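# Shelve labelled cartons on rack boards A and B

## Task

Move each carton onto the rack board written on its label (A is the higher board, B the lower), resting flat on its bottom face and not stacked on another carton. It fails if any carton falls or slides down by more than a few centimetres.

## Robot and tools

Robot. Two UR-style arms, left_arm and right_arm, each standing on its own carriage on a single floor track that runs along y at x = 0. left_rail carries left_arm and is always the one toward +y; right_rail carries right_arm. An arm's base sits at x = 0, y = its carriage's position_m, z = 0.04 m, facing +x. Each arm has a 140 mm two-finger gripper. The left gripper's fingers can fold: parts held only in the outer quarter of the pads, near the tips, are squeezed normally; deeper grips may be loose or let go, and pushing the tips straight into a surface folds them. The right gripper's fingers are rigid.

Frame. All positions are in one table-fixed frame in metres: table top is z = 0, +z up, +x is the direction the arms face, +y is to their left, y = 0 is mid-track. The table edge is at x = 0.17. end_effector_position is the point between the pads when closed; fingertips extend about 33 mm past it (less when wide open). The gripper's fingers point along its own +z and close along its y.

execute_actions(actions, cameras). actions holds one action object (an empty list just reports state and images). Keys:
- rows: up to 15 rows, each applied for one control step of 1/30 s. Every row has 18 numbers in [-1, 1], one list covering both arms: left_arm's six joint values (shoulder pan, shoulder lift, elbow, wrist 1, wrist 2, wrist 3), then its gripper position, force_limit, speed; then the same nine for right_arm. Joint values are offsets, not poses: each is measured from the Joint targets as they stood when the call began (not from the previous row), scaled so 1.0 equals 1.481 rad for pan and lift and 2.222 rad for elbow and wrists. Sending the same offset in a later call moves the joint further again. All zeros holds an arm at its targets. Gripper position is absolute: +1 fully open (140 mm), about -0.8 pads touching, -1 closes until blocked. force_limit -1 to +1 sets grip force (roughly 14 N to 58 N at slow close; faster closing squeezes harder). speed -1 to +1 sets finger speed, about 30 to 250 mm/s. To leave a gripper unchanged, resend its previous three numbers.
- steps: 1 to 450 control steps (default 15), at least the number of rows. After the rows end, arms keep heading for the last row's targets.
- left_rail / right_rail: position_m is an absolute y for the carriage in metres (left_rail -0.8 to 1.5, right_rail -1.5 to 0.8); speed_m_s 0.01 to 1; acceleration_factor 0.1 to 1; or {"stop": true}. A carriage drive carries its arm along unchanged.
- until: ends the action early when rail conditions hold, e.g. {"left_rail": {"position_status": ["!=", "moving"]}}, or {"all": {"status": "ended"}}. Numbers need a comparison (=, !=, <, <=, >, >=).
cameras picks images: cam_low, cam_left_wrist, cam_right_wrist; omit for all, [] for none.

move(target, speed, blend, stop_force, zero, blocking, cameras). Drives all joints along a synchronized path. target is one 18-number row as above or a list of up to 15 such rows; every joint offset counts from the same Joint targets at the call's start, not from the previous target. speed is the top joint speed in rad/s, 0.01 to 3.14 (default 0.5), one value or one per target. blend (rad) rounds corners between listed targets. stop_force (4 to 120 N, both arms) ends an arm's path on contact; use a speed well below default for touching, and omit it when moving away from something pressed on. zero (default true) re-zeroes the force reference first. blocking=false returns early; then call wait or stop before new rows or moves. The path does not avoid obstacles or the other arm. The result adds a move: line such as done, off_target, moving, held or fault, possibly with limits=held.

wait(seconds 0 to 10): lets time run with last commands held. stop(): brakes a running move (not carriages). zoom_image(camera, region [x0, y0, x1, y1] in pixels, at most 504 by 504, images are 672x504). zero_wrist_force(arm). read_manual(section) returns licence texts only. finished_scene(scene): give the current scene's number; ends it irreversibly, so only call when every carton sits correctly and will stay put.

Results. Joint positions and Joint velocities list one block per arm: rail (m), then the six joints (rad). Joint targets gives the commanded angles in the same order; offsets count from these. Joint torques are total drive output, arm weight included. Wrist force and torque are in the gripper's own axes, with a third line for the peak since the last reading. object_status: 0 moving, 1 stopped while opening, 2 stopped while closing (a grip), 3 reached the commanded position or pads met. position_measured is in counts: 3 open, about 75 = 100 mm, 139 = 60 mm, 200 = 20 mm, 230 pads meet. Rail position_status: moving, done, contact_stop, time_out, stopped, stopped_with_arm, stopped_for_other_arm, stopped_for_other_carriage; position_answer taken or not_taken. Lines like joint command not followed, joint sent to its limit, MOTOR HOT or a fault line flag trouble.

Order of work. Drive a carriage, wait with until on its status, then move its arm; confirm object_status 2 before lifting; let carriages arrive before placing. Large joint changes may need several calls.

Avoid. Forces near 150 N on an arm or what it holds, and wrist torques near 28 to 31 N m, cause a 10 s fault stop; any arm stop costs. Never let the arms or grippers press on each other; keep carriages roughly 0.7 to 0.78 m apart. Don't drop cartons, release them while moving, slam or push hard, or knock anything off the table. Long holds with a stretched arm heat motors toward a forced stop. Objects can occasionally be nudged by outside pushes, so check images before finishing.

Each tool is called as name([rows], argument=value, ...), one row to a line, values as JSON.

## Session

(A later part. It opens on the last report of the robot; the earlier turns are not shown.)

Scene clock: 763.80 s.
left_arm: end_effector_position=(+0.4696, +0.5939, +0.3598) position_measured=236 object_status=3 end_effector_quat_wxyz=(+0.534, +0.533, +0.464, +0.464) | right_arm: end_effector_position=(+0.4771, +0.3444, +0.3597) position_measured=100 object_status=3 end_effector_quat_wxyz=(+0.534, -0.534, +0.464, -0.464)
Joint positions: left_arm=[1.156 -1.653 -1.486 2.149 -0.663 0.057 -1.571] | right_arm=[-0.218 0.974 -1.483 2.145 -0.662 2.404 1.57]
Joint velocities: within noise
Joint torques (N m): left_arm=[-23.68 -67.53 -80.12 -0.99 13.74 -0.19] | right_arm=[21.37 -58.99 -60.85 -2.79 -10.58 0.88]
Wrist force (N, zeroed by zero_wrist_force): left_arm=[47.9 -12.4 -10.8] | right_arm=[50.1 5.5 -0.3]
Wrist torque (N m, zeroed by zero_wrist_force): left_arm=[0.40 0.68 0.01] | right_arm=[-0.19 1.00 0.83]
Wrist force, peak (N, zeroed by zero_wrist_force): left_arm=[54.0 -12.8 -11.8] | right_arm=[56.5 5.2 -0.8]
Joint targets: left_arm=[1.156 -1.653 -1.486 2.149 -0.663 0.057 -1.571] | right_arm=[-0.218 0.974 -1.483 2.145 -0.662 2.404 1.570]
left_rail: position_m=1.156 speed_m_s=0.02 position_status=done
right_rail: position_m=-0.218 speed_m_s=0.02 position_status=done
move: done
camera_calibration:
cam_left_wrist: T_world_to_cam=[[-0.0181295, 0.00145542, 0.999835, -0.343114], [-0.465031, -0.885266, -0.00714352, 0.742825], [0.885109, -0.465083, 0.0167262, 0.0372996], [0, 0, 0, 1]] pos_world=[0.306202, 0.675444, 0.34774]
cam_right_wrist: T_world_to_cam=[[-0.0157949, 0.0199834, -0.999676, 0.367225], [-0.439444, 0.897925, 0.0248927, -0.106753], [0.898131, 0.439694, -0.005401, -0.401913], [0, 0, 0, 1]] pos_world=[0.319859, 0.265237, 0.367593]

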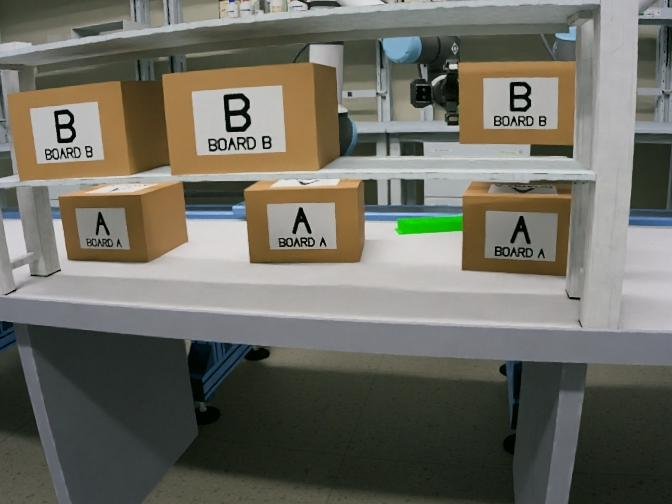

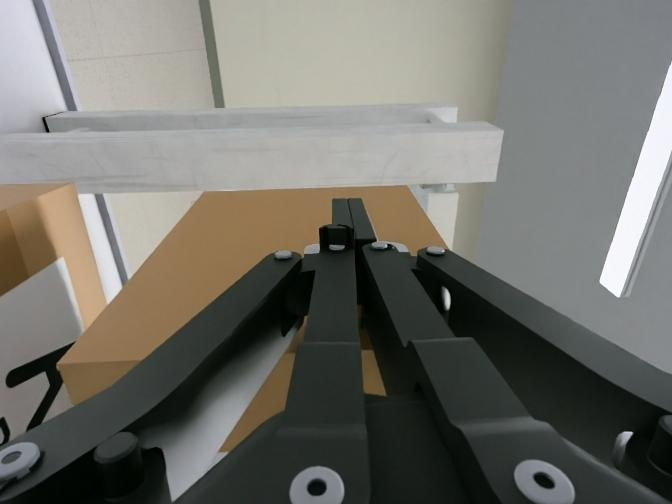

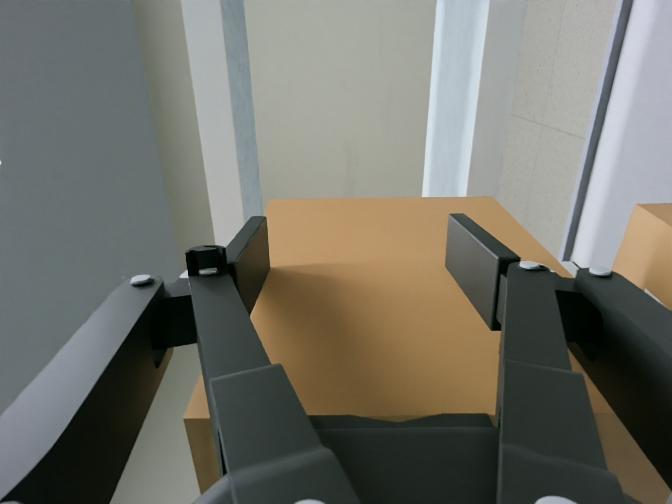

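execute_actions([
  {"left_rail":{"position_m":1.035,"speed_m_s":0.1},"right_rail":{"position_m":-0.339,"speed_m_s":0.1},"steps":200,"until":{"all":{"status":"ended"}}},
], cameras=["cam_low"])

move([
  [0.0490,0.0118,-0.0085,0.0007,0.0327,0,-1,1,1,-0.0387,0.0123,-0.0089,0.0008,-0.0258,0,0.23,1,1],
  [0.0961,0.0252,-0.0187,0.0019,0.0641,0,-1,1,1,-0.0751,0.0261,-0.0196,0.0021,-0.0501,0,0.23,1,1],
  [0.1414,0.0401,-0.0305,0.0039,0.0943,0,-1,1,1,-0.1090,0.0415,-0.0317,0.0042,-0.0727,0,0.23,1,1],
  [0.1849,0.0566,-0.0441,0.0064,0.1233,0,-1,1,1,-0.1406,0.0583,-0.0457,0.0068,-0.0937,0,0.23,1,1],
  [0.2265,0.0747,-0.0593,0.0096,0.1510,0,-1,1,1,-0.1698,0.0767,-0.0612,0.0101,-0.1132,0,0.23,1,1],
  [0.2665,0.0944,-0.0762,0.0134,0.1777,0,-1,1,1,-0.1968,0.0966,-0.0785,0.0141,-0.1312,0,0.23,1,1],
  [0.3045,0.1156,-0.0947,0.0178,0.2030,0,-1,1,1,-0.2212,0.1181,-0.0974,0.0187,-0.1475,0,0.23,1,1],
  [0.3407,0.1383,-0.1149,0.0228,0.2271,0,-1,1,1,-0.2434,0.1411,-0.1179,0.0239,-0.1623,0,0.23,1,1],
], speed=0.12, blend=0.02)

move(target=[0,0.0246,0.0115,-0.0279,0,0,-1,1,1,0,0.0244,0.0115,-0.0277,0,0,0.23,1,1], speed=0.02, stop_force=7, cameras=["cam_low","cam_left_wrist"])

Scene clock: 793.37 s.
left_arm: end_effector_position=(+0.4696, +0.4729, +0.3599) position_measured=236 object_status=3 end_effector_quat_wxyz=(+0.534, +0.533, +0.464, +0.464) end_effector_velocity=(+0.001, +0.000, +0.001) end_effector_angular_velocity=(-0.001, +0.000, +0.001) | right_arm: end_effector_position=(+0.4771, +0.2239, +0.3598) position_measured=100 object_status=3 end_effector_quat_wxyz=(+0.534, -0.534, +0.464, -0.464)
Joint positions: left_arm=[1.035 -1.653 -1.486 2.149 -0.663 0.057 -1.571] | right_arm=[-0.339 0.974 -1.483 2.145 -0.662 2.404 1.57]
Joint velocities: left_arm=[-0.001 0.001 -0.001 0 0 0 0] | right_arm=[within noise]
Joint torques (N m): left_arm=[-24.27 -54.6 -74.95 -2.67 22.35 -0.18] | right_arm=[20.74 -53.35 -52.71 -3.43 -18.02 0.65]
Wrist force (N, zeroed by zero_wrist_force): left_arm=[53.3 -12.6 -12.2] | right_arm=[56.1 5.1 -0.1]
Wrist torque (N m, zeroed by zero_wrist_force): left_arm=[0.41 0.69 -0.01] | right_arm=[-0.20 1.04 0.92]
Wrist force, peak (N, zeroed by zero_wrist_force): left_arm=[53.5 -12.5 -12.2] | right_arm=[56.2 5.3 -0.4]
Joint targets: left_arm=[1.035 -1.653 -1.486 2.149 -0.663 0.057 -1.571] | right_arm=[-0.339 0.974 -1.483 2.145 -0.662 2.404 1.570]
Tool commands: left_gripper/position=-1.0 left_gripper/force_limit=+1.0 left_gripper/speed=+1.0 right_gripper/position=+0.23 right_gripper/force_limit=+1.0 right_gripper/speed=+1.0
left_rail: position_m=1.035 speed_m_s=0.10 position_status=done
right_rail: position_m=-0.339 speed_m_s=0.10 position_status=done
Images, in order (width x height): cam_low 672x504.

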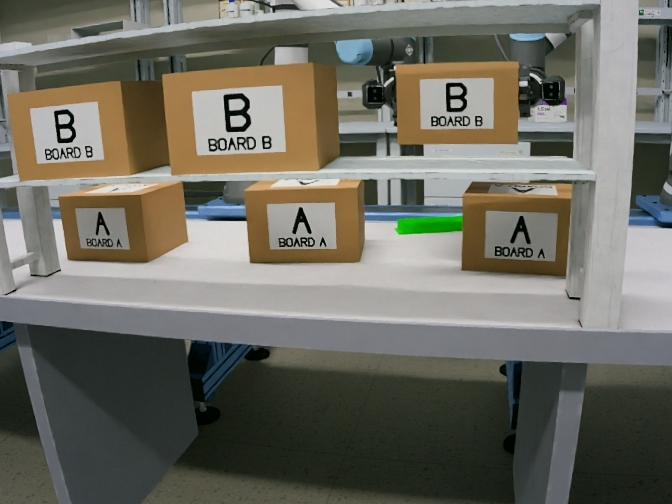

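Scene clock: 798.00 s.
left_arm: end_effector_position=(+0.7595, +0.4731, +0.3599) position_measured=236 object_status=3 end_effector_quat_wxyz=(+0.534, +0.533, +0.464, +0.464) | right_arm: end_effector_position=(+0.7670, +0.2239, +0.3597) position_measured=100 object_status=3 end_effector_quat_wxyz=(+0.534, -0.534, +0.464, -0.464)
Joint positions: left_arm=[1.035 -1.149 -1.282 1.893 -0.612 0.561 -1.571] | right_arm=[-0.339 0.613 -1.274 1.883 -0.609 2.044 1.57]
Joint velocities: within noise
Joint torques (N m): left_arm=[-19.33 -46.94 -80.5 -3.26 24.15 -0.94] | right_arm=[23.13 -59.82 -58.24 -2.48 -25.05 0.52]
Wrist force (N, zeroed by zero_wrist_force): left_arm=[45.5 -10.2 -8.9] | right_arm=[47.4 6.7 -0.9]
Wrist torque (N m, zeroed by zero_wrist_force): left_arm=[0.29 0.97 0.01] | right_arm=[-0.52 0.83 0.25]
Wrist force, peak (N, zeroed by zero_wrist_force): left_arm=[60.3 -12.3 -15.1] | right_arm=[63.6 6.0 0.9]
Joint targets: left_arm=[1.035 -1.148 -1.281 1.893 -0.612 0.561 -1.571] | right_arm=[-0.339 0.613 -1.274 1.883 -0.609 2.044 1.570]
left_rail: position_m=1.035 speed_m_s=0.10 position_status=done
right_rail: position_m=-0.339 speed_m_s=0.10 position_status=done
move: done
camera_calibration:
cam_left_wrist: T_world_to_cam=[[-0.0182239, 0.00128003, 0.999833, -0.337528], [-0.464948, -0.885308, -0.00734118, 0.77074], [0.885151, -0.465004, 0.0167289, -0.275546], [0, 0, 0, 1]] pos_world=[0.596102, 0.554644, 0.347739]
cam_right_wrist: T_world_to_cam=[[-0.0158873, 0.0199393, -0.999675, 0.374274], [-0.439522, 0.897887, 0.0248941, 0.128894], [0.898091, 0.439775, -0.0055012, -0.609249], [0, 0, 0, 1]] pos_world=[0.609759, 0.144737, 0.367592]

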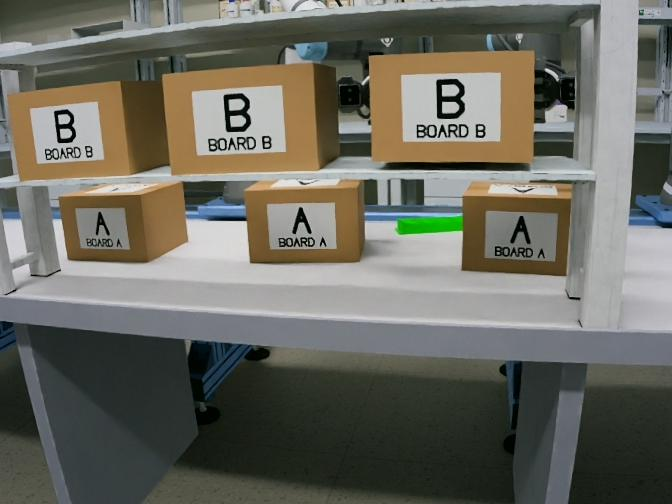

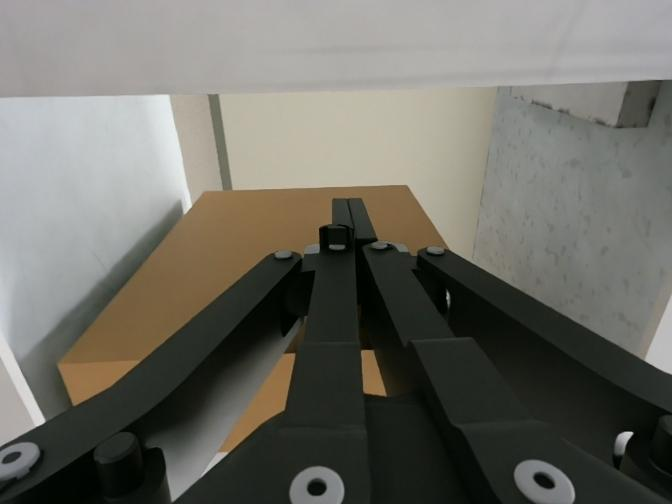

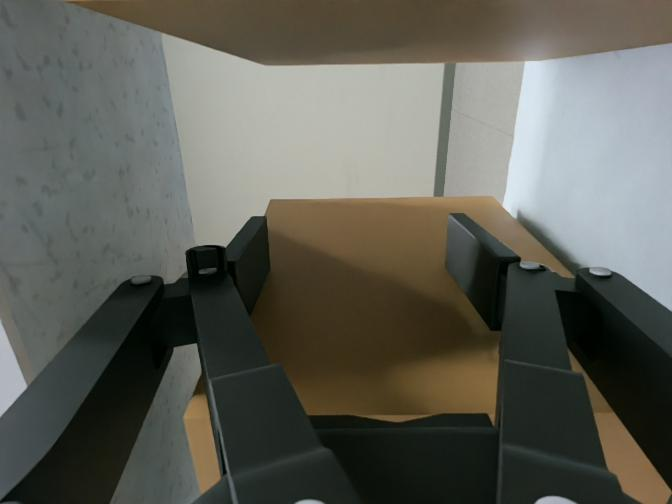

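Scene clock: 800.57 s.
left_arm: end_effector_position=(+0.7598, +0.4729, +0.3470) position_measured=236 object_status=3 end_effector_quat_wxyz=(+0.534, +0.533, +0.464, +0.464) | right_arm: end_effector_position=(+0.7674, +0.2240, +0.3467) position_measured=100 object_status=3 end_effector_quat_wxyz=(+0.534, -0.534, +0.464, -0.464)
Joint positions: left_arm=[1.035 -1.148 -1.268 1.903 -0.635 0.561 -1.571] | right_arm=[-0.339 0.613 -1.26 1.892 -0.632 2.044 1.57]
Joint velocities: within noise
Joint torques (N m): left_arm=[-36.07 -94.4 -79.4 -3.85 24.31 -0.63] | right_arm=[33.08 -82.78 -55.58 -2.99 -25.11 0.49]
Wrist force (N, zeroed by zero_wrist_force): left_arm=[47.4 -8.6 -9.8] | right_arm=[51.7 2.0 -0.9]
Wrist torque (N m, zeroed by zero_wrist_force): left_arm=[0.28 1.07 -0.01] | right_arm=[-0.95 0.83 0.31]
Wrist force, peak (N, zeroed by zero_wrist_force): left_arm=[51.5 0.2 -6.0] | right_arm=[51.8 1.5 -0.7]
Joint targets: left_arm=[1.035 -1.148 -1.268 1.903 -0.635 0.561 -1.571] | right_arm=[-0.339 0.613 -1.260 1.892 -0.632 2.044 1.570]
left_rail: position_m=1.035 speed_m_s=0.10 position_status=done
right_rail: position_m=-0.339 speed_m_s=0.10 position_status=done
move: contact (left_arm, right_arm); left_arm: the wrist 1 is farthest, 0.039 rad from its target; right_arm: the wrist 1 is farthest, 0.039 rad from its target
camera_calibration:
cam_left_wrist: T_world_to_cam=[[-0.0183135, 0.00132449, 0.999831, -0.324695], [-0.464947, -0.885308, -0.00734347, 0.770697], [0.885149, -0.465003, 0.0168289, -0.275677], [0, 0, 0, 1]] pos_world=[0.596402, 0.554544, 0.334939]
Images, in order (width x height): cam_low 672x504, cam_left_wrist 672x504.

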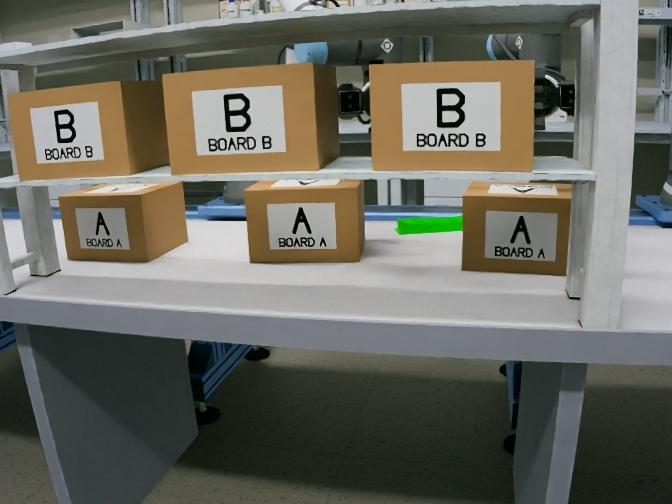

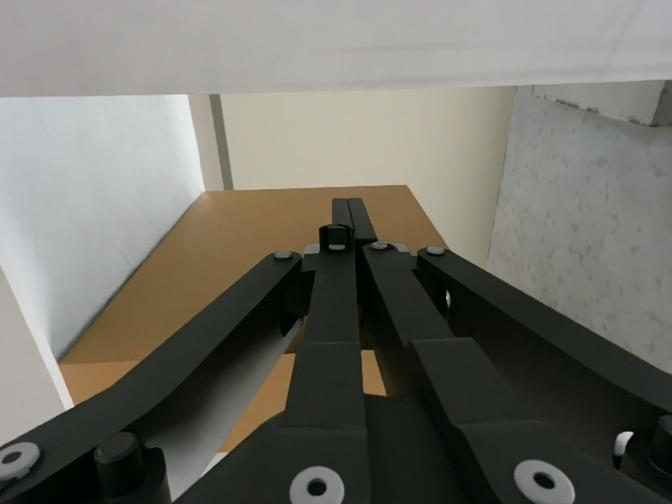

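move(target=[0,0.004,0.0018,-0.0045,0,0,-1,1,1,0,0.004,0.0018,-0.0045,0,0,0.23,1,1], speed=0.02, stop_force=7, cameras=["cam_low","cam_right_wrist"])

Scene clock: 809.13 s.
left_arm: end_effector_position=(+0.7598, +0.4728, +0.3467) position_measured=236 object_status=3 end_effector_quat_wxyz=(+0.534, +0.533, +0.464, +0.464) | right_arm: end_effector_position=(+0.7675, +0.2241, +0.3461) position_measured=100 object_status=3 end_effector_quat_wxyz=(+0.534, -0.534, +0.464, -0.464)
Joint positions: left_arm=[1.035 -1.148 -1.268 1.903 -0.636 0.561 -1.571] | right_arm=[-0.339 0.613 -1.26 1.893 -0.633 2.044 1.57]
Joint velocities: within noise
Joint torques (N m): left_arm=[-49.88 -91.58 -78.66 -3.35 24.26 -0.4] | right_arm=[50.29 -80.25 -53.21 -1.96 -24.87 0.38]
Wrist force (N, zeroed by zero_wrist_force): left_arm=[48.9 -7.2 -9.3] | right_arm=[51.4 -1.6 -0.8]
Wrist torque (N m, zeroed by zero_wrist_force): left_arm=[0.25 1.21 -0.01] | right_arm=[-1.11 0.84 0.34]
Wrist force, peak (N, zeroed by zero_wrist_force): left_arm=[53.3 2.9 -6.1] | right_arm=[52.8 -6.6 0.7]
Joint targets: left_arm=[1.035 -1.148 -1.268 1.903 -0.636 0.561 -1.571] | right_arm=[-0.339 0.613 -1.260 1.893 -0.633 2.044 1.570]
left_rail: position_m=1.035 speed_m_s=0.10 position_status=done
right_rail: position_m=-0.339 speed_m_s=0.10 position_status=done
move: contact (left_arm, right_arm)
camera_calibration:
cam_right_wrist: T_world_to_cam=[[-0.0155272, 0.0201133, -0.999677, 0.360339], [-0.439531, 0.897882, 0.0248921, 0.129238], [0.898093, 0.439776, -0.00510123, -0.609915], [0, 0, 0, 1]] pos_world=[0.610159, 0.144938, 0.353894]
Images, in order (width x height): cam_low 672x504, cam_right_wrist 672x504.

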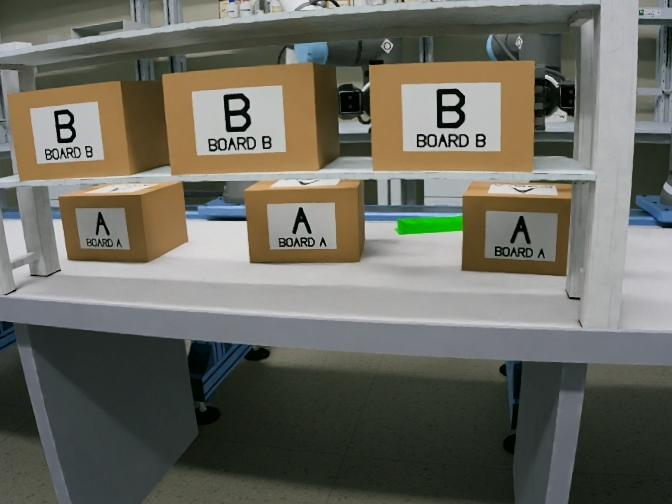

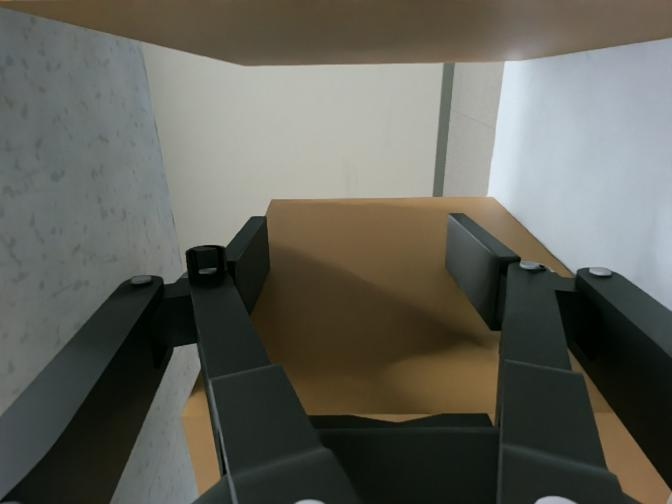

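execute_actions([
  {"left_rail":{"position_m":1.06,"speed_m_s":0.05},"right_rail":{"position_m":-0.364,"speed_m_s":0.05},"steps":150,"until":{"all":{"status":"ended"}}},
], cameras=["cam_low"])

move([
  [-0.1712,-0.0969,0.0714,-0.0063,-0.1136,0,-1,1,1,0.1134,-0.0984,0.0727,-0.0072,0.0756,0,0.23,1,1],
  [-0.4018,-0.2552,0.0384,0.1321,-0.2673,0,-1,1,1,0.2949,-0.2589,0.0419,0.1307,0.1965,0,0.23,1,1],
], speed=0.4, cameras=["cam_low"])

execute_actions([
  {"left_rail":{"position_m":0.73,"speed_m_s":0.4},"right_rail":{"position_m":-0.79,"speed_m_s":0.4},"steps":250,"until":{"all":{"status":"ended"}}},
], cameras=[])

move([
  [0,0.1707,0.1073,-0.2211,0,0,-1,1,1,0,0.1702,0.1071,-0.2205,0,0,0.23,1,1],
  [0,0.3986,0.1343,-0.3999,0,0,-1,1,1,0,0.3976,0.1340,-0.3990,0,0,0.23,1,1],
], speed=0.4)

zero_wrist_force(arm="left_arm")

zero_wrist_force(arm="right_arm")

Scene clock: 847.97 s.
left_arm: end_effector_position=(+0.7598, +0.4977, +0.3467) position_measured=236 object_status=3 end_effector_quat_wxyz=(+0.534, +0.533, +0.464, +0.464) | right_arm: end_effector_position=(+0.7674, +0.1992, +0.3461) position_measured=100 object_status=3 end_effector_quat_wxyz=(+0.534, -0.534, +0.464, -0.464)
Joint positions: left_arm=[1.06 -1.148 -1.268 1.903 -0.636 0.561 -1.571] | right_arm=[-0.364 0.613 -1.26 1.893 -0.633 2.044 1.57]
Joint velocities: within noise
Joint torques (N m): left_arm=[13.84 -86.55 -30.11 0.43 -1.86 -0.51] | right_arm=[-14.36 -78.27 -28.51 -6.05 2.8 0.41]
Wrist force (N, zeroed by zero_wrist_force): left_arm=[0.0 0.4 -0.2] | right_arm=[-3.6 1.5 -0.2]
Wrist torque (N m, zeroed by zero_wrist_force): left_arm=[0.13 0.04 0.00] | right_arm=[0.34 0.72 -0.03]
Wrist force, peak (N, zeroed by zero_wrist_force): left_arm=[49.4 -7.5 -9.3] | right_arm=[51.7 -1.5 -0.6]
Joint targets: left_arm=[1.060 -1.148 -1.268 1.903 -0.636 0.561 -1.571] | right_arm=[-0.364 0.613 -1.260 1.893 -0.633 2.044 1.570]
Tool commands: left_gripper/position=-1.0 left_gripper/force_limit=+1.0 left_gripper/speed=+1.0 right_gripper/position=+0.23 right_gripper/force_limit=+1.0 right_gripper/speed=+1.0
left_rail: position_m=1.060 speed_m_s=0.05 position_status=done
right_rail: position_m=-0.364 speed_m_s=0.05 position_status=done
Images, in order (width x height): cam_low 672x504.

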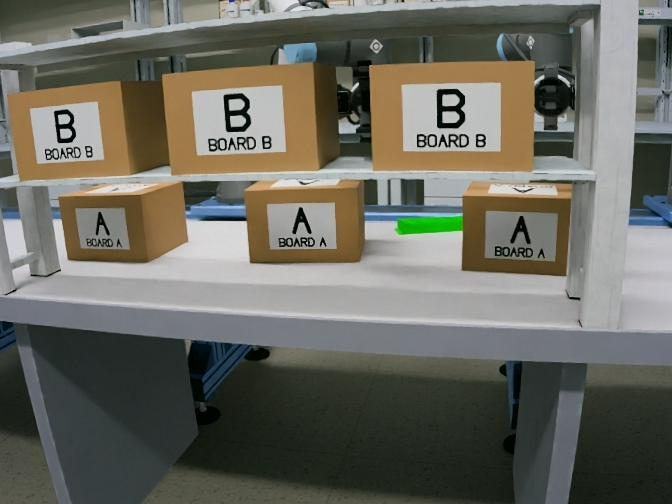

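Scene clock: 850.13 s.
left_arm: end_effector_position=(+0.4243, +0.4974, +0.5199) position_measured=236 object_status=3 end_effector_quat_wxyz=(+0.534, +0.534, +0.464, +0.464) | right_arm: end_effector_position=(+0.4322, +0.1989, +0.5199) position_measured=100 object_status=3 end_effector_quat_wxyz=(+0.534, -0.534, +0.464, -0.464)
Joint positions: left_arm=[1.06 -1.743 -1.646 1.988 -0.342 -0.033 -1.571] | right_arm=[-0.364 1.05 -1.643 1.986 -0.343 2.48 1.57]
Joint velocities: within noise
Joint torques (N m): left_arm=[-11.16 -61.02 -56.94 3.47 -2.09 -0.71] | right_arm=[14.74 -50.47 -48.24 1.58 3.26 0.42]
Wrist force (N, zeroed by zero_wrist_force): left_arm=[-0.3 0.0 0.0] | right_arm=[-3.2 1.7 -1.1]
Wrist torque (N m, zeroed by zero_wrist_force): left_arm=[0.02 0.09 -0.03] | right_arm=[0.34 0.71 -0.02]
Wrist force, peak (N, zeroed by zero_wrist_force): left_arm=[-0.8 0.2 -3.5] | right_arm=[-5.4 1.7 1.1]
Joint targets: left_arm=[1.060 -1.743 -1.646 1.988 -0.342 -0.033 -1.571] | right_arm=[-0.364 1.050 -1.643 1.986 -0.343 2.480 1.570]
left_rail: position_m=1.060 speed_m_s=0.05 position_status=done
right_rail: position_m=-0.364 speed_m_s=0.05 position_status=done
move: done
Images, in order (width x height): cam_low 672x504.

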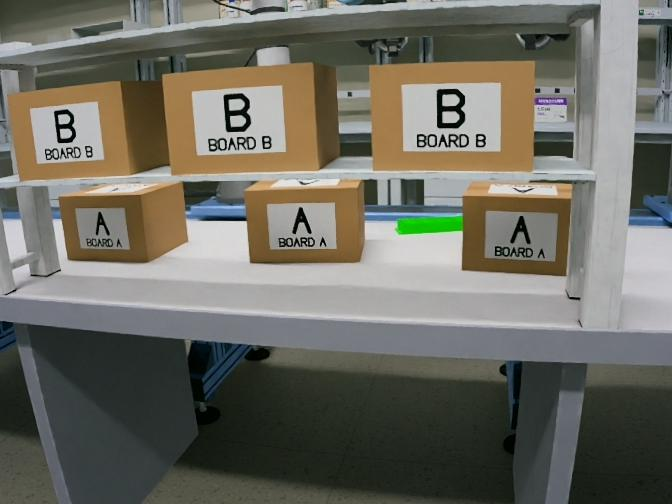

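Scene clock: 852.90 s.
left_arm: end_effector_position=(+0.4242, +0.1674, +0.5200) position_measured=236 object_status=3 end_effector_quat_wxyz=(+0.534, +0.534, +0.464, +0.464) | right_arm: end_effector_position=(+0.4321, -0.2270, +0.5200) position_measured=100 object_status=3 end_effector_quat_wxyz=(+0.534, -0.534, +0.464, -0.464) end_effector_velocity=(+0.001, -0.001, +0.000) end_effector_angular_velocity=(+0.001, +0.000, -0.001)
Joint positions: left_arm=[0.73 -1.743 -1.646 1.988 -0.342 -0.033 -1.571] | right_arm=[-0.79 1.05 -1.643 1.986 -0.343 2.48 1.57]
Joint velocities: left_arm=[within noise] | right_arm=[-0.001 -0.001 -0.001 0 0.001 0 0.001]
Joint torques (N m): left_arm=[-4.75 -55.86 -50.69 2.23 -1.75 -0.16] | right_arm=[8.41 -34.73 -39.55 0.91 2.36 0.4]
Wrist force (N, zeroed by zero_wrist_force): left_arm=[-0.2 0.4 -0.2] | right_arm=[-3.1 1.4 -1.5]
Wrist torque (N m, zeroed by zero_wrist_force): left_arm=[0.09 0.06 -0.02] | right_arm=[0.28 0.69 -0.02]
Wrist force, peak (N, zeroed by zero_wrist_force): left_arm=[-0.9 0.4 0.0] | right_arm=[-4.2 1.4 -1.0]
Joint targets: left_arm=[0.730 -1.743 -1.646 1.988 -0.342 -0.033 -1.571] | right_arm=[-0.790 1.050 -1.643 1.986 -0.343 2.480 1.570]
Tool commands: left_gripper/position=-1.0 left_gripper/force_limit=+1.0 left_gripper/speed=+1.0 right_gripper/position=+0.23 right_gripper/force_limit=+1.0 right_gripper/speed=+1.0
left_rail: position_m=0.730 speed_m_s=0.40 position_status=done
right_rail: position_m=-0.790 speed_m_s=0.40 position_status=done
No camera images: "cameras" was empty.

Scene clock: 855.80 s.
left_arm: end_effector_position=(+0.4242, +0.1675, +0.0951) position_measured=236 object_status=3 end_effector_quat_wxyz=(+0.534, +0.534, +0.464, +0.464) | right_arm: end_effector_position=(+0.4321, -0.2272, +0.0951) position_measured=100 object_status=3 end_effector_quat_wxyz=(+0.534, -0.534, +0.464, -0.464)
Joint positions: left_arm=[0.73 -1.743 -1.055 2.286 -1.231 -0.033 -1.571] | right_arm=[-0.79 1.05 -1.054 2.283 -1.229 2.48 1.57]
Joint velocities: within noise
Joint torques (N m): left_arm=[9.21 -42.63 -4.41 -2.55 -0.87 -0.25] | right_arm=[4.25 -54.58 -7.86 -6.13 0.81 0.5]
Wrist force (N, zeroed by zero_wrist_force): left_arm=[-0.1 0.1 -0.2] | right_arm=[-4.2 1.6 -1.1]
Wrist torque (N m, zeroed by zero_wrist_force): left_arm=[0.04 0.05 0.00] | right_arm=[0.31 0.92 -0.06]
Wrist force, peak (N, zeroed by zero_wrist_force): left_arm=[-0.2 2.4 -0.1] | right_arm=[-3.9 3.7 -1.3]
Joint targets: left_arm=[0.730 -1.743 -1.055 2.286 -1.231 -0.033 -1.571] | right_arm=[-0.790 1.050 -1.054 2.283 -1.229 2.480 1.570]
left_rail: position_m=0.730 speed_m_s=0.40 position_status=done
right_rail: position_m=-0.790 speed_m_s=0.40 position_status=done
move: done
camera_calibration:
cam_left_wrist: T_world_to_cam=[[-0.0182356, 0.000855977, 0.999833, -0.0784801], [-0.466048, -0.884726, -0.00774265, 0.342748], [0.884571, -0.466112, 0.0165324, -0.115981], [0, 0, 0, 1]] pos_world=[0.260899, 0.249245, 0.0830382]
cam_right_wrist: T_world_to_cam=[[-0.0157545, 0.0201113, -0.999674, 0.113451], [-0.439727, 0.897784, 0.0249915, 0.393335], [0.897993, 0.439977, -0.00530069, -0.111483], [0, 0, 0, 1]] pos_world=[0.274858, -0.306361, 0.102993]

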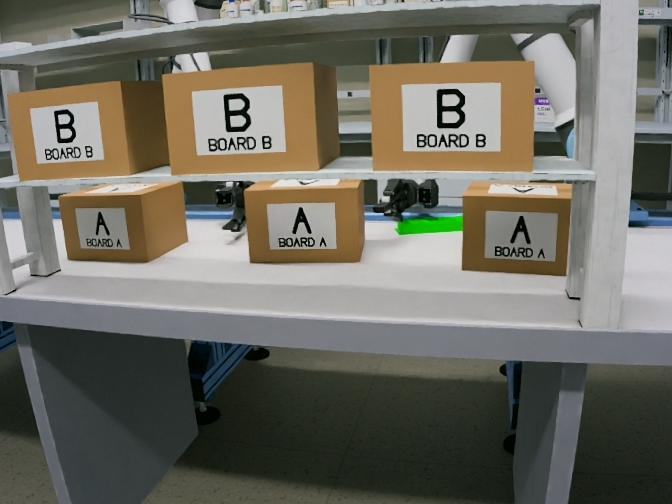

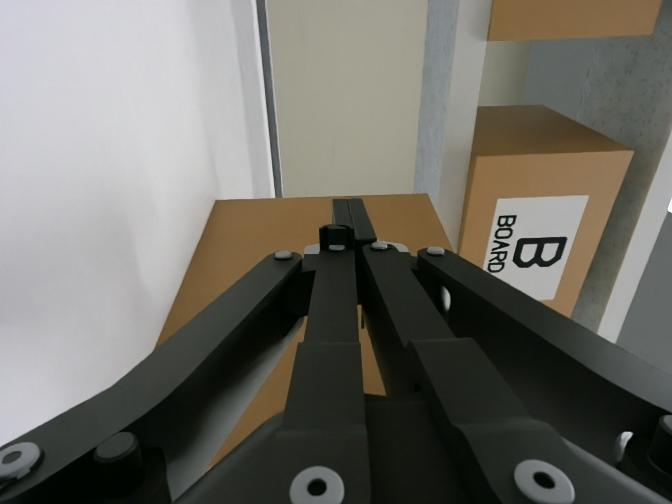

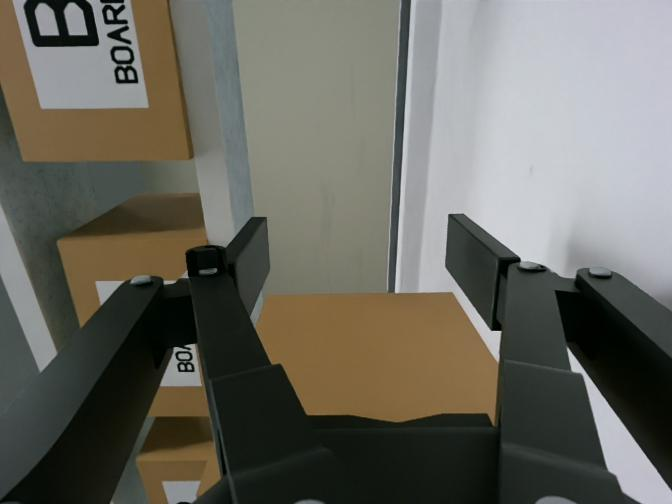

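Wrist force sensor zeroed.

Wrist force sensor zeroed.

execute_actions([
  {"left_rail":{"position_m":0.712,"speed_m_s":0.05},"right_rail":{"position_m":-0.74,"speed_m_s":0.05},"steps":150,"until":{"all":{"status":"ended"}}},
])

execute_actions([
  {"left_rail":{"position_m":0.707,"speed_m_s":0.03},"right_rail":{"position_m":-0.73,"speed_m_s":0.03},"steps":150,"until":{"all":{"status":"ended"}}},
])

Scene clock: 877.43 s.
left_arm: end_effector_position=(+0.4242, +0.1495, +0.0950) position_measured=236 object_status=3 end_effector_quat_wxyz=(+0.534, +0.534, +0.464, +0.464) | right_arm: end_effector_position=(+0.4321, -0.1772, +0.0950) position_measured=100 object_status=3 end_effector_quat_wxyz=(+0.534, -0.534, +0.464, -0.464)
Joint positions: left_arm=[0.712 -1.743 -1.055 2.286 -1.231 -0.033 -1.571] | right_arm=[-0.74 1.05 -1.054 2.283 -1.229 2.48 1.57]
Joint velocities: within noise
Joint torques (N m): left_arm=[8.52 -45.32 -9.49 -1.03 -0.43 -0.23] | right_arm=[-1.29 -55.42 -14.53 -4.21 -1.51 0.52]
Wrist force (N, zeroed by zero_wrist_force): left_arm=[-0.1 0.0 -0.1] | right_arm=[0.4 -0.1 0.1]
Wrist torque (N m, zeroed by zero_wrist_force): left_arm=[-0.03 0.01 0.00] | right_arm=[0.00 -0.08 0.00]
Wrist force, peak (N, zeroed by zero_wrist_force): left_arm=[-0.7 0.3 0.2] | right_arm=[0.8 0.0 0.2]
Joint targets: left_arm=[0.712 -1.743 -1.055 2.286 -1.231 -0.033 -1.571] | right_arm=[-0.740 1.050 -1.054 2.283 -1.229 2.480 1.570]
Tool commands: left_gripper/position=-1.0 left_gripper/force_limit=+1.0 left_gripper/speed=+1.0 right_gripper/position=+0.23 right_gripper/force_limit=+1.0 right_gripper/speed=+1.0
left_rail: position_m=0.712 speed_m_s=0.05 position_status=done
right_rail: position_m=-0.740 speed_m_s=0.05 position_status=done
camera_calibration:
cam_left_wrist: T_world_to_cam=[[-0.0182843, 0.000765192, 0.999833, -0.0783308], [-0.466045, -0.884726, -0.00784565, 0.326918], [0.884572, -0.466111, 0.0165332, -0.124323], [0, 0, 0, 1]] pos_world=[0.260899, 0.231345, 0.082938]
cam_right_wrist: T_world_to_cam=[[-0.0157545, 0.0201113, -0.999674, 0.112346], [-0.439727, 0.897784, 0.0249915, 0.348448], [0.897993, 0.439977, -0.00530069, -0.133483], [0, 0, 0, 1]] pos_world=[0.274858, -0.256361, 0.102893]

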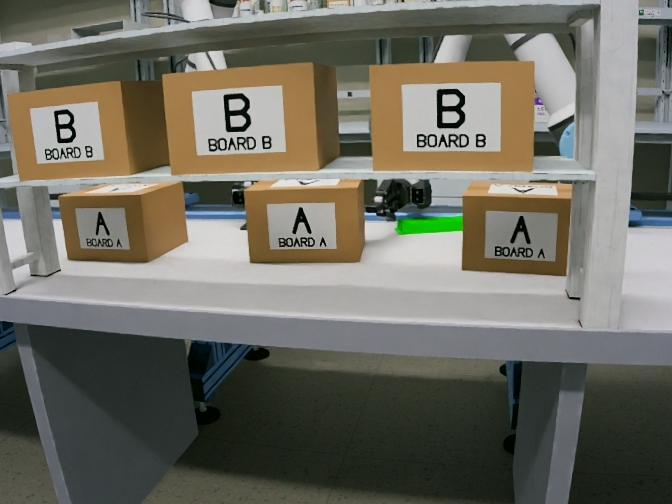

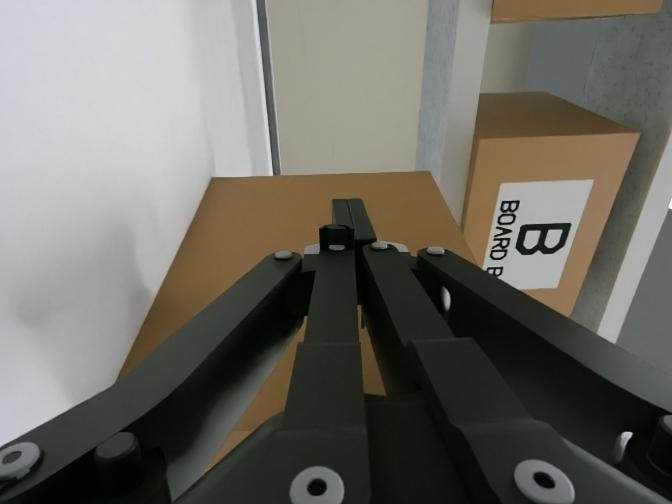

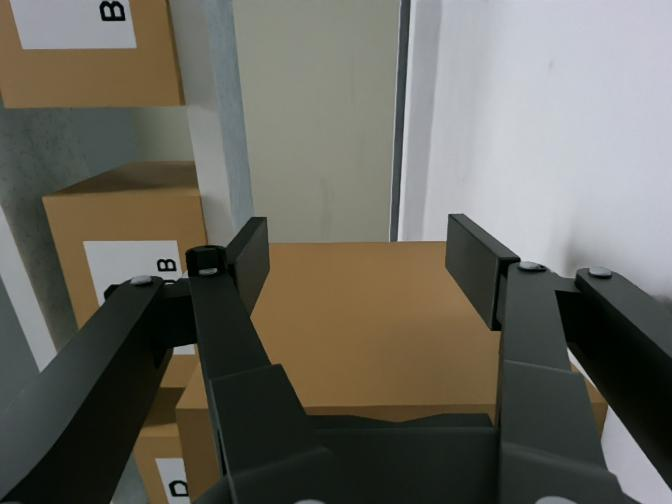

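Scene clock: 878.13 s.
left_arm: end_effector_position=(+0.4242, +0.1445, +0.0950) position_measured=236 object_status=3 end_effector_quat_wxyz=(+0.534, +0.534, +0.464, +0.464) | right_arm: end_effector_position=(+0.4321, -0.1671, +0.0950) position_measured=100 object_status=3 end_effector_quat_wxyz=(+0.534, -0.534, +0.464, -0.464)
Joint positions: left_arm=[0.707 -1.743 -1.055 2.286 -1.231 -0.033 -1.571] | right_arm=[-0.73 1.05 -1.054 2.283 -1.229 2.48 1.57]
Joint velocities: within noise
Joint torques (N m): left_arm=[10.57 -46.35 -9.53 -0.72 -0.5 -0.25] | right_arm=[-0.6 -54.75 -15.36 -3.56 -1.85 0.45]
Wrist force (N, zeroed by zero_wrist_force): left_arm=[-0.2 0.3 -0.2] | right_arm=[0.2 -0.1 0.1]
Wrist torque (N m, zeroed by zero_wrist_force): left_arm=[0.05 0.05 0.00] | right_arm=[0.01 -0.04 0.00]
Wrist force, peak (N, zeroed by zero_wrist_force): left_arm=[-0.8 0.1 0.1] | right_arm=[0.9 0.1 -0.4]
Joint targets: left_arm=[0.707 -1.743 -1.055 2.286 -1.231 -0.033 -1.571] | right_arm=[-0.730 1.050 -1.054 2.283 -1.229 2.480 1.570]
Tool commands: left_gripper/position=-1.0 left_gripper/force_limit=+1.0 left_gripper/speed=+1.0 right_gripper/position=+0.23 right_gripper/force_limit=+1.0 right_gripper/speed=+1.0
left_rail: position_m=0.707 speed_m_s=0.03 position_status=done
right_rail: position_m=-0.730 speed_m_s=0.03 position_status=done
camera_calibration:
cam_left_wrist: T_world_to_cam=[[-0.0182843, 0.000765192, 0.999833, -0.0783269], [-0.466045, -0.884726, -0.00784565, 0.322406], [0.884572, -0.466111, 0.0165332, -0.1267], [0, 0, 0, 1]] pos_world=[0.260899, 0.226245, 0.082938]
cam_right_wrist: T_world_to_cam=[[-0.0157545, 0.0201113, -0.999674, 0.112145], [-0.439727, 0.897784, 0.0249915, 0.339471], [0.897993, 0.439977, -0.00530069, -0.137882], [0, 0, 0, 1]] pos_world=[0.274858, -0.246361, 0.102893]

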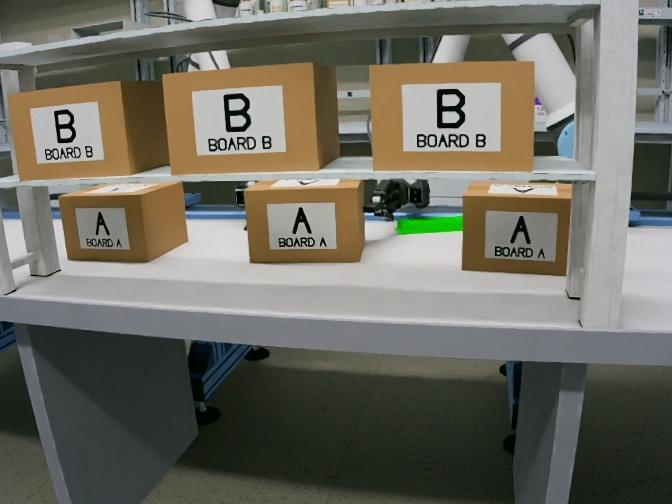

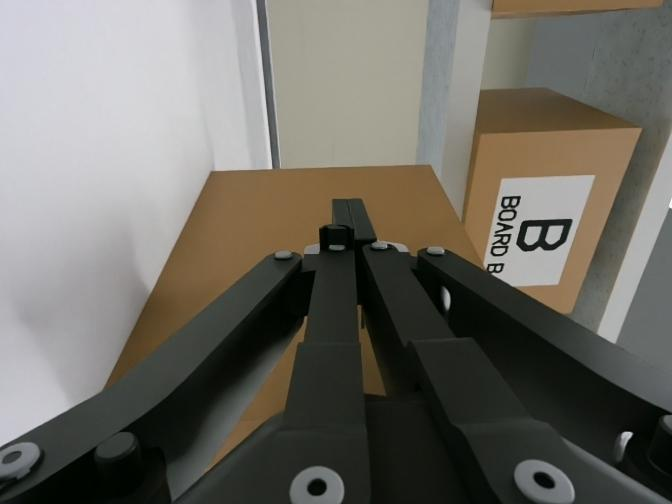

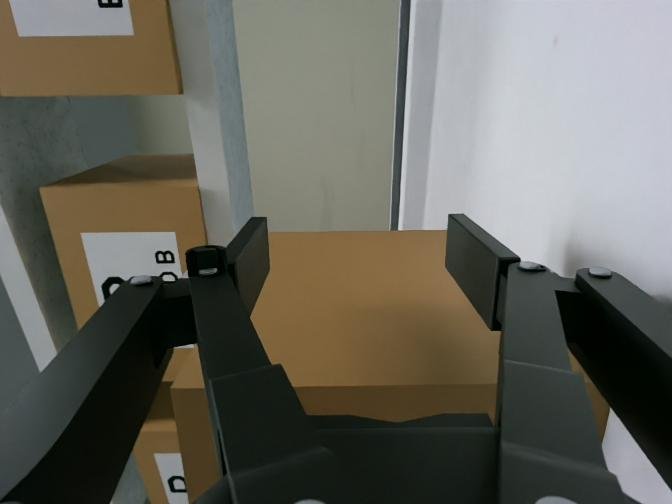

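execute_actions([
  {"left_rail":{"position_m":0.702,"speed_m_s":0.03},"right_rail":{"position_m":-0.72,"speed_m_s":0.03},"steps":150,"until":{"all":{"status":"ended"}}},
])

execute_actions([
  {"left_rail":{"position_m":0.698,"speed_m_s":0.03},"right_rail":{"position_m":-0.714,"speed_m_s":0.03},"steps":150,"until":{"all":{"status":"ended"}}},
], cameras=[])

Scene clock: 887.43 s.
left_arm: end_effector_position=(+0.4242, +0.1395, +0.0950) position_measured=236 object_status=3 end_effector_quat_wxyz=(+0.534, +0.534, +0.464, +0.464) | right_arm: end_effector_position=(+0.4321, -0.1571, +0.0950) position_measured=100 object_status=3 end_effector_quat_wxyz=(+0.534, -0.534, +0.464, -0.464)
Joint positions: left_arm=[0.702 -1.743 -1.055 2.286 -1.231 -0.033 -1.571] | right_arm=[-0.72 1.05 -1.054 2.283 -1.229 2.48 1.57]
Joint velocities: within noise
Joint torques (N m): left_arm=[9.96 -54.5 -12.73 0.25 0.69 0.28] | right_arm=[-6.25 -57.11 -21.69 -2.43 -2.26 0.22]
Wrist force (N, zeroed by zero_wrist_force): left_arm=[1.4 -0.4 -1.9] | right_arm=[0.0 0.0 0.0]
Wrist torque (N m, zeroed by zero_wrist_force): left_arm=[0.00 0.03 0.00] | right_arm=[0.00 0.01 0.00]
Wrist force, peak (N, zeroed by zero_wrist_force): left_arm=[1.4 -0.4 -1.9] | right_arm=[0.7 -0.1 -0.3]
Joint targets: left_arm=[0.702 -1.743 -1.055 2.286 -1.231 -0.033 -1.571] | right_arm=[-0.720 1.050 -1.054 2.283 -1.229 2.480 1.570]
Tool commands: left_gripper/position=-1.0 left_gripper/force_limit=+1.0 left_gripper/speed=+1.0 right_gripper/position=+0.23 right_gripper/force_limit=+1.0 right_gripper/speed=+1.0
left_rail: position_m=0.702 speed_m_s=0.03 position_status=done
right_rail: position_m=-0.720 speed_m_s=0.03 position_status=done
camera_calibration:
cam_left_wrist: T_world_to_cam=[[-0.0182843, 0.000765192, 0.999833, -0.0783232], [-0.466045, -0.884726, -0.00784565, 0.318071], [0.884572, -0.466111, 0.0165332, -0.128984], [0, 0, 0, 1]] pos_world=[0.260899, 0.221345, 0.082938]
cam_right_wrist: T_world_to_cam=[[-0.0157545, 0.0201113, -0.999674, 0.111943], [-0.439727, 0.897784, 0.0249915, 0.330493], [0.897993, 0.439977, -0.00530069, -0.142282], [0, 0, 0, 1]] pos_world=[0.274858, -0.236361, 0.102893]

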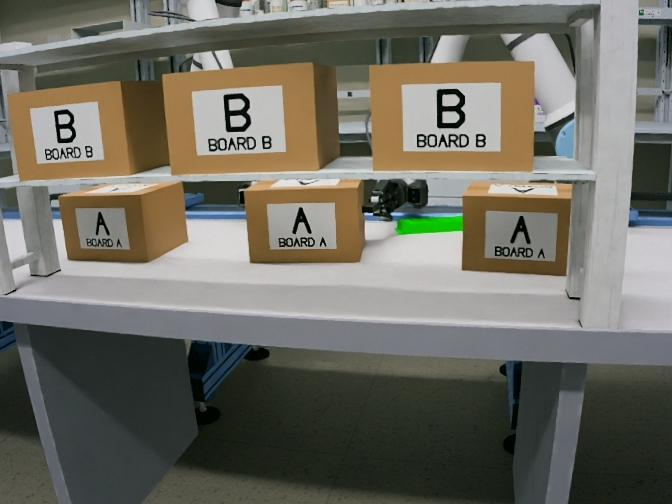

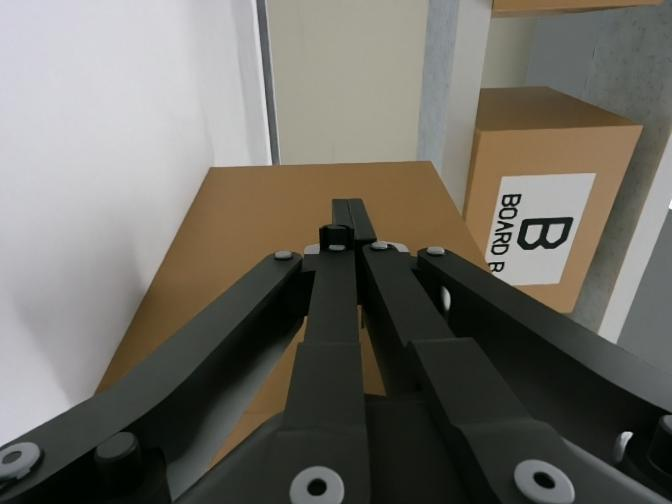

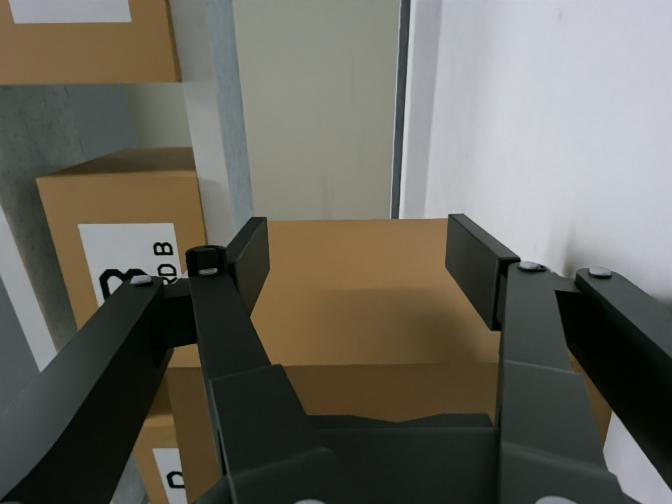

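Scene clock: 888.00 s.
left_arm: end_effector_position=(+0.4242, +0.1354, +0.0950) position_measured=236 object_status=3 end_effector_quat_wxyz=(+0.534, +0.534, +0.464, +0.464) | right_arm: end_effector_position=(+0.4321, -0.1511, +0.0950) position_measured=100 object_status=3 end_effector_quat_wxyz=(+0.534, -0.534, +0.464, -0.464)
Joint positions: left_arm=[0.698 -1.743 -1.055 2.286 -1.231 -0.033 -1.571] | right_arm=[-0.714 1.05 -1.054 2.283 -1.229 2.48 1.57]
Joint velocities: within noise
Joint torques (N m): left_arm=[9.28 -54.52 -14.03 0.13 1.04 0.13] | right_arm=[-6.92 -57.24 -21.56 -2.14 -2.2 0.57]
Wrist force (N, zeroed by zero_wrist_force): left_arm=[1.4 0.6 -1.8] | right_arm=[0.1 -0.1 0.1]
Wrist torque (N m, zeroed by zero_wrist_force): left_arm=[0.01 0.02 0.00] | right_arm=[-0.01 -0.01 0.00]
Wrist force, peak (N, zeroed by zero_wrist_force): left_arm=[1.5 0.6 -1.8] | right_arm=[0.8 0.0 -0.3]
Joint targets: left_arm=[0.698 -1.743 -1.055 2.286 -1.231 -0.033 -1.571] | right_arm=[-0.714 1.050 -1.054 2.283 -1.229 2.480 1.570]
Tool commands: left_gripper/position=-1.0 left_gripper/force_limit=+1.0 left_gripper/speed=+1.0 right_gripper/position=+0.23 right_gripper/force_limit=+1.0 right_gripper/speed=+1.0
left_rail: position_m=0.698 speed_m_s=0.03 position_status=done
right_rail: position_m=-0.714 speed_m_s=0.03 position_status=done
No camera images: "cameras" was empty.


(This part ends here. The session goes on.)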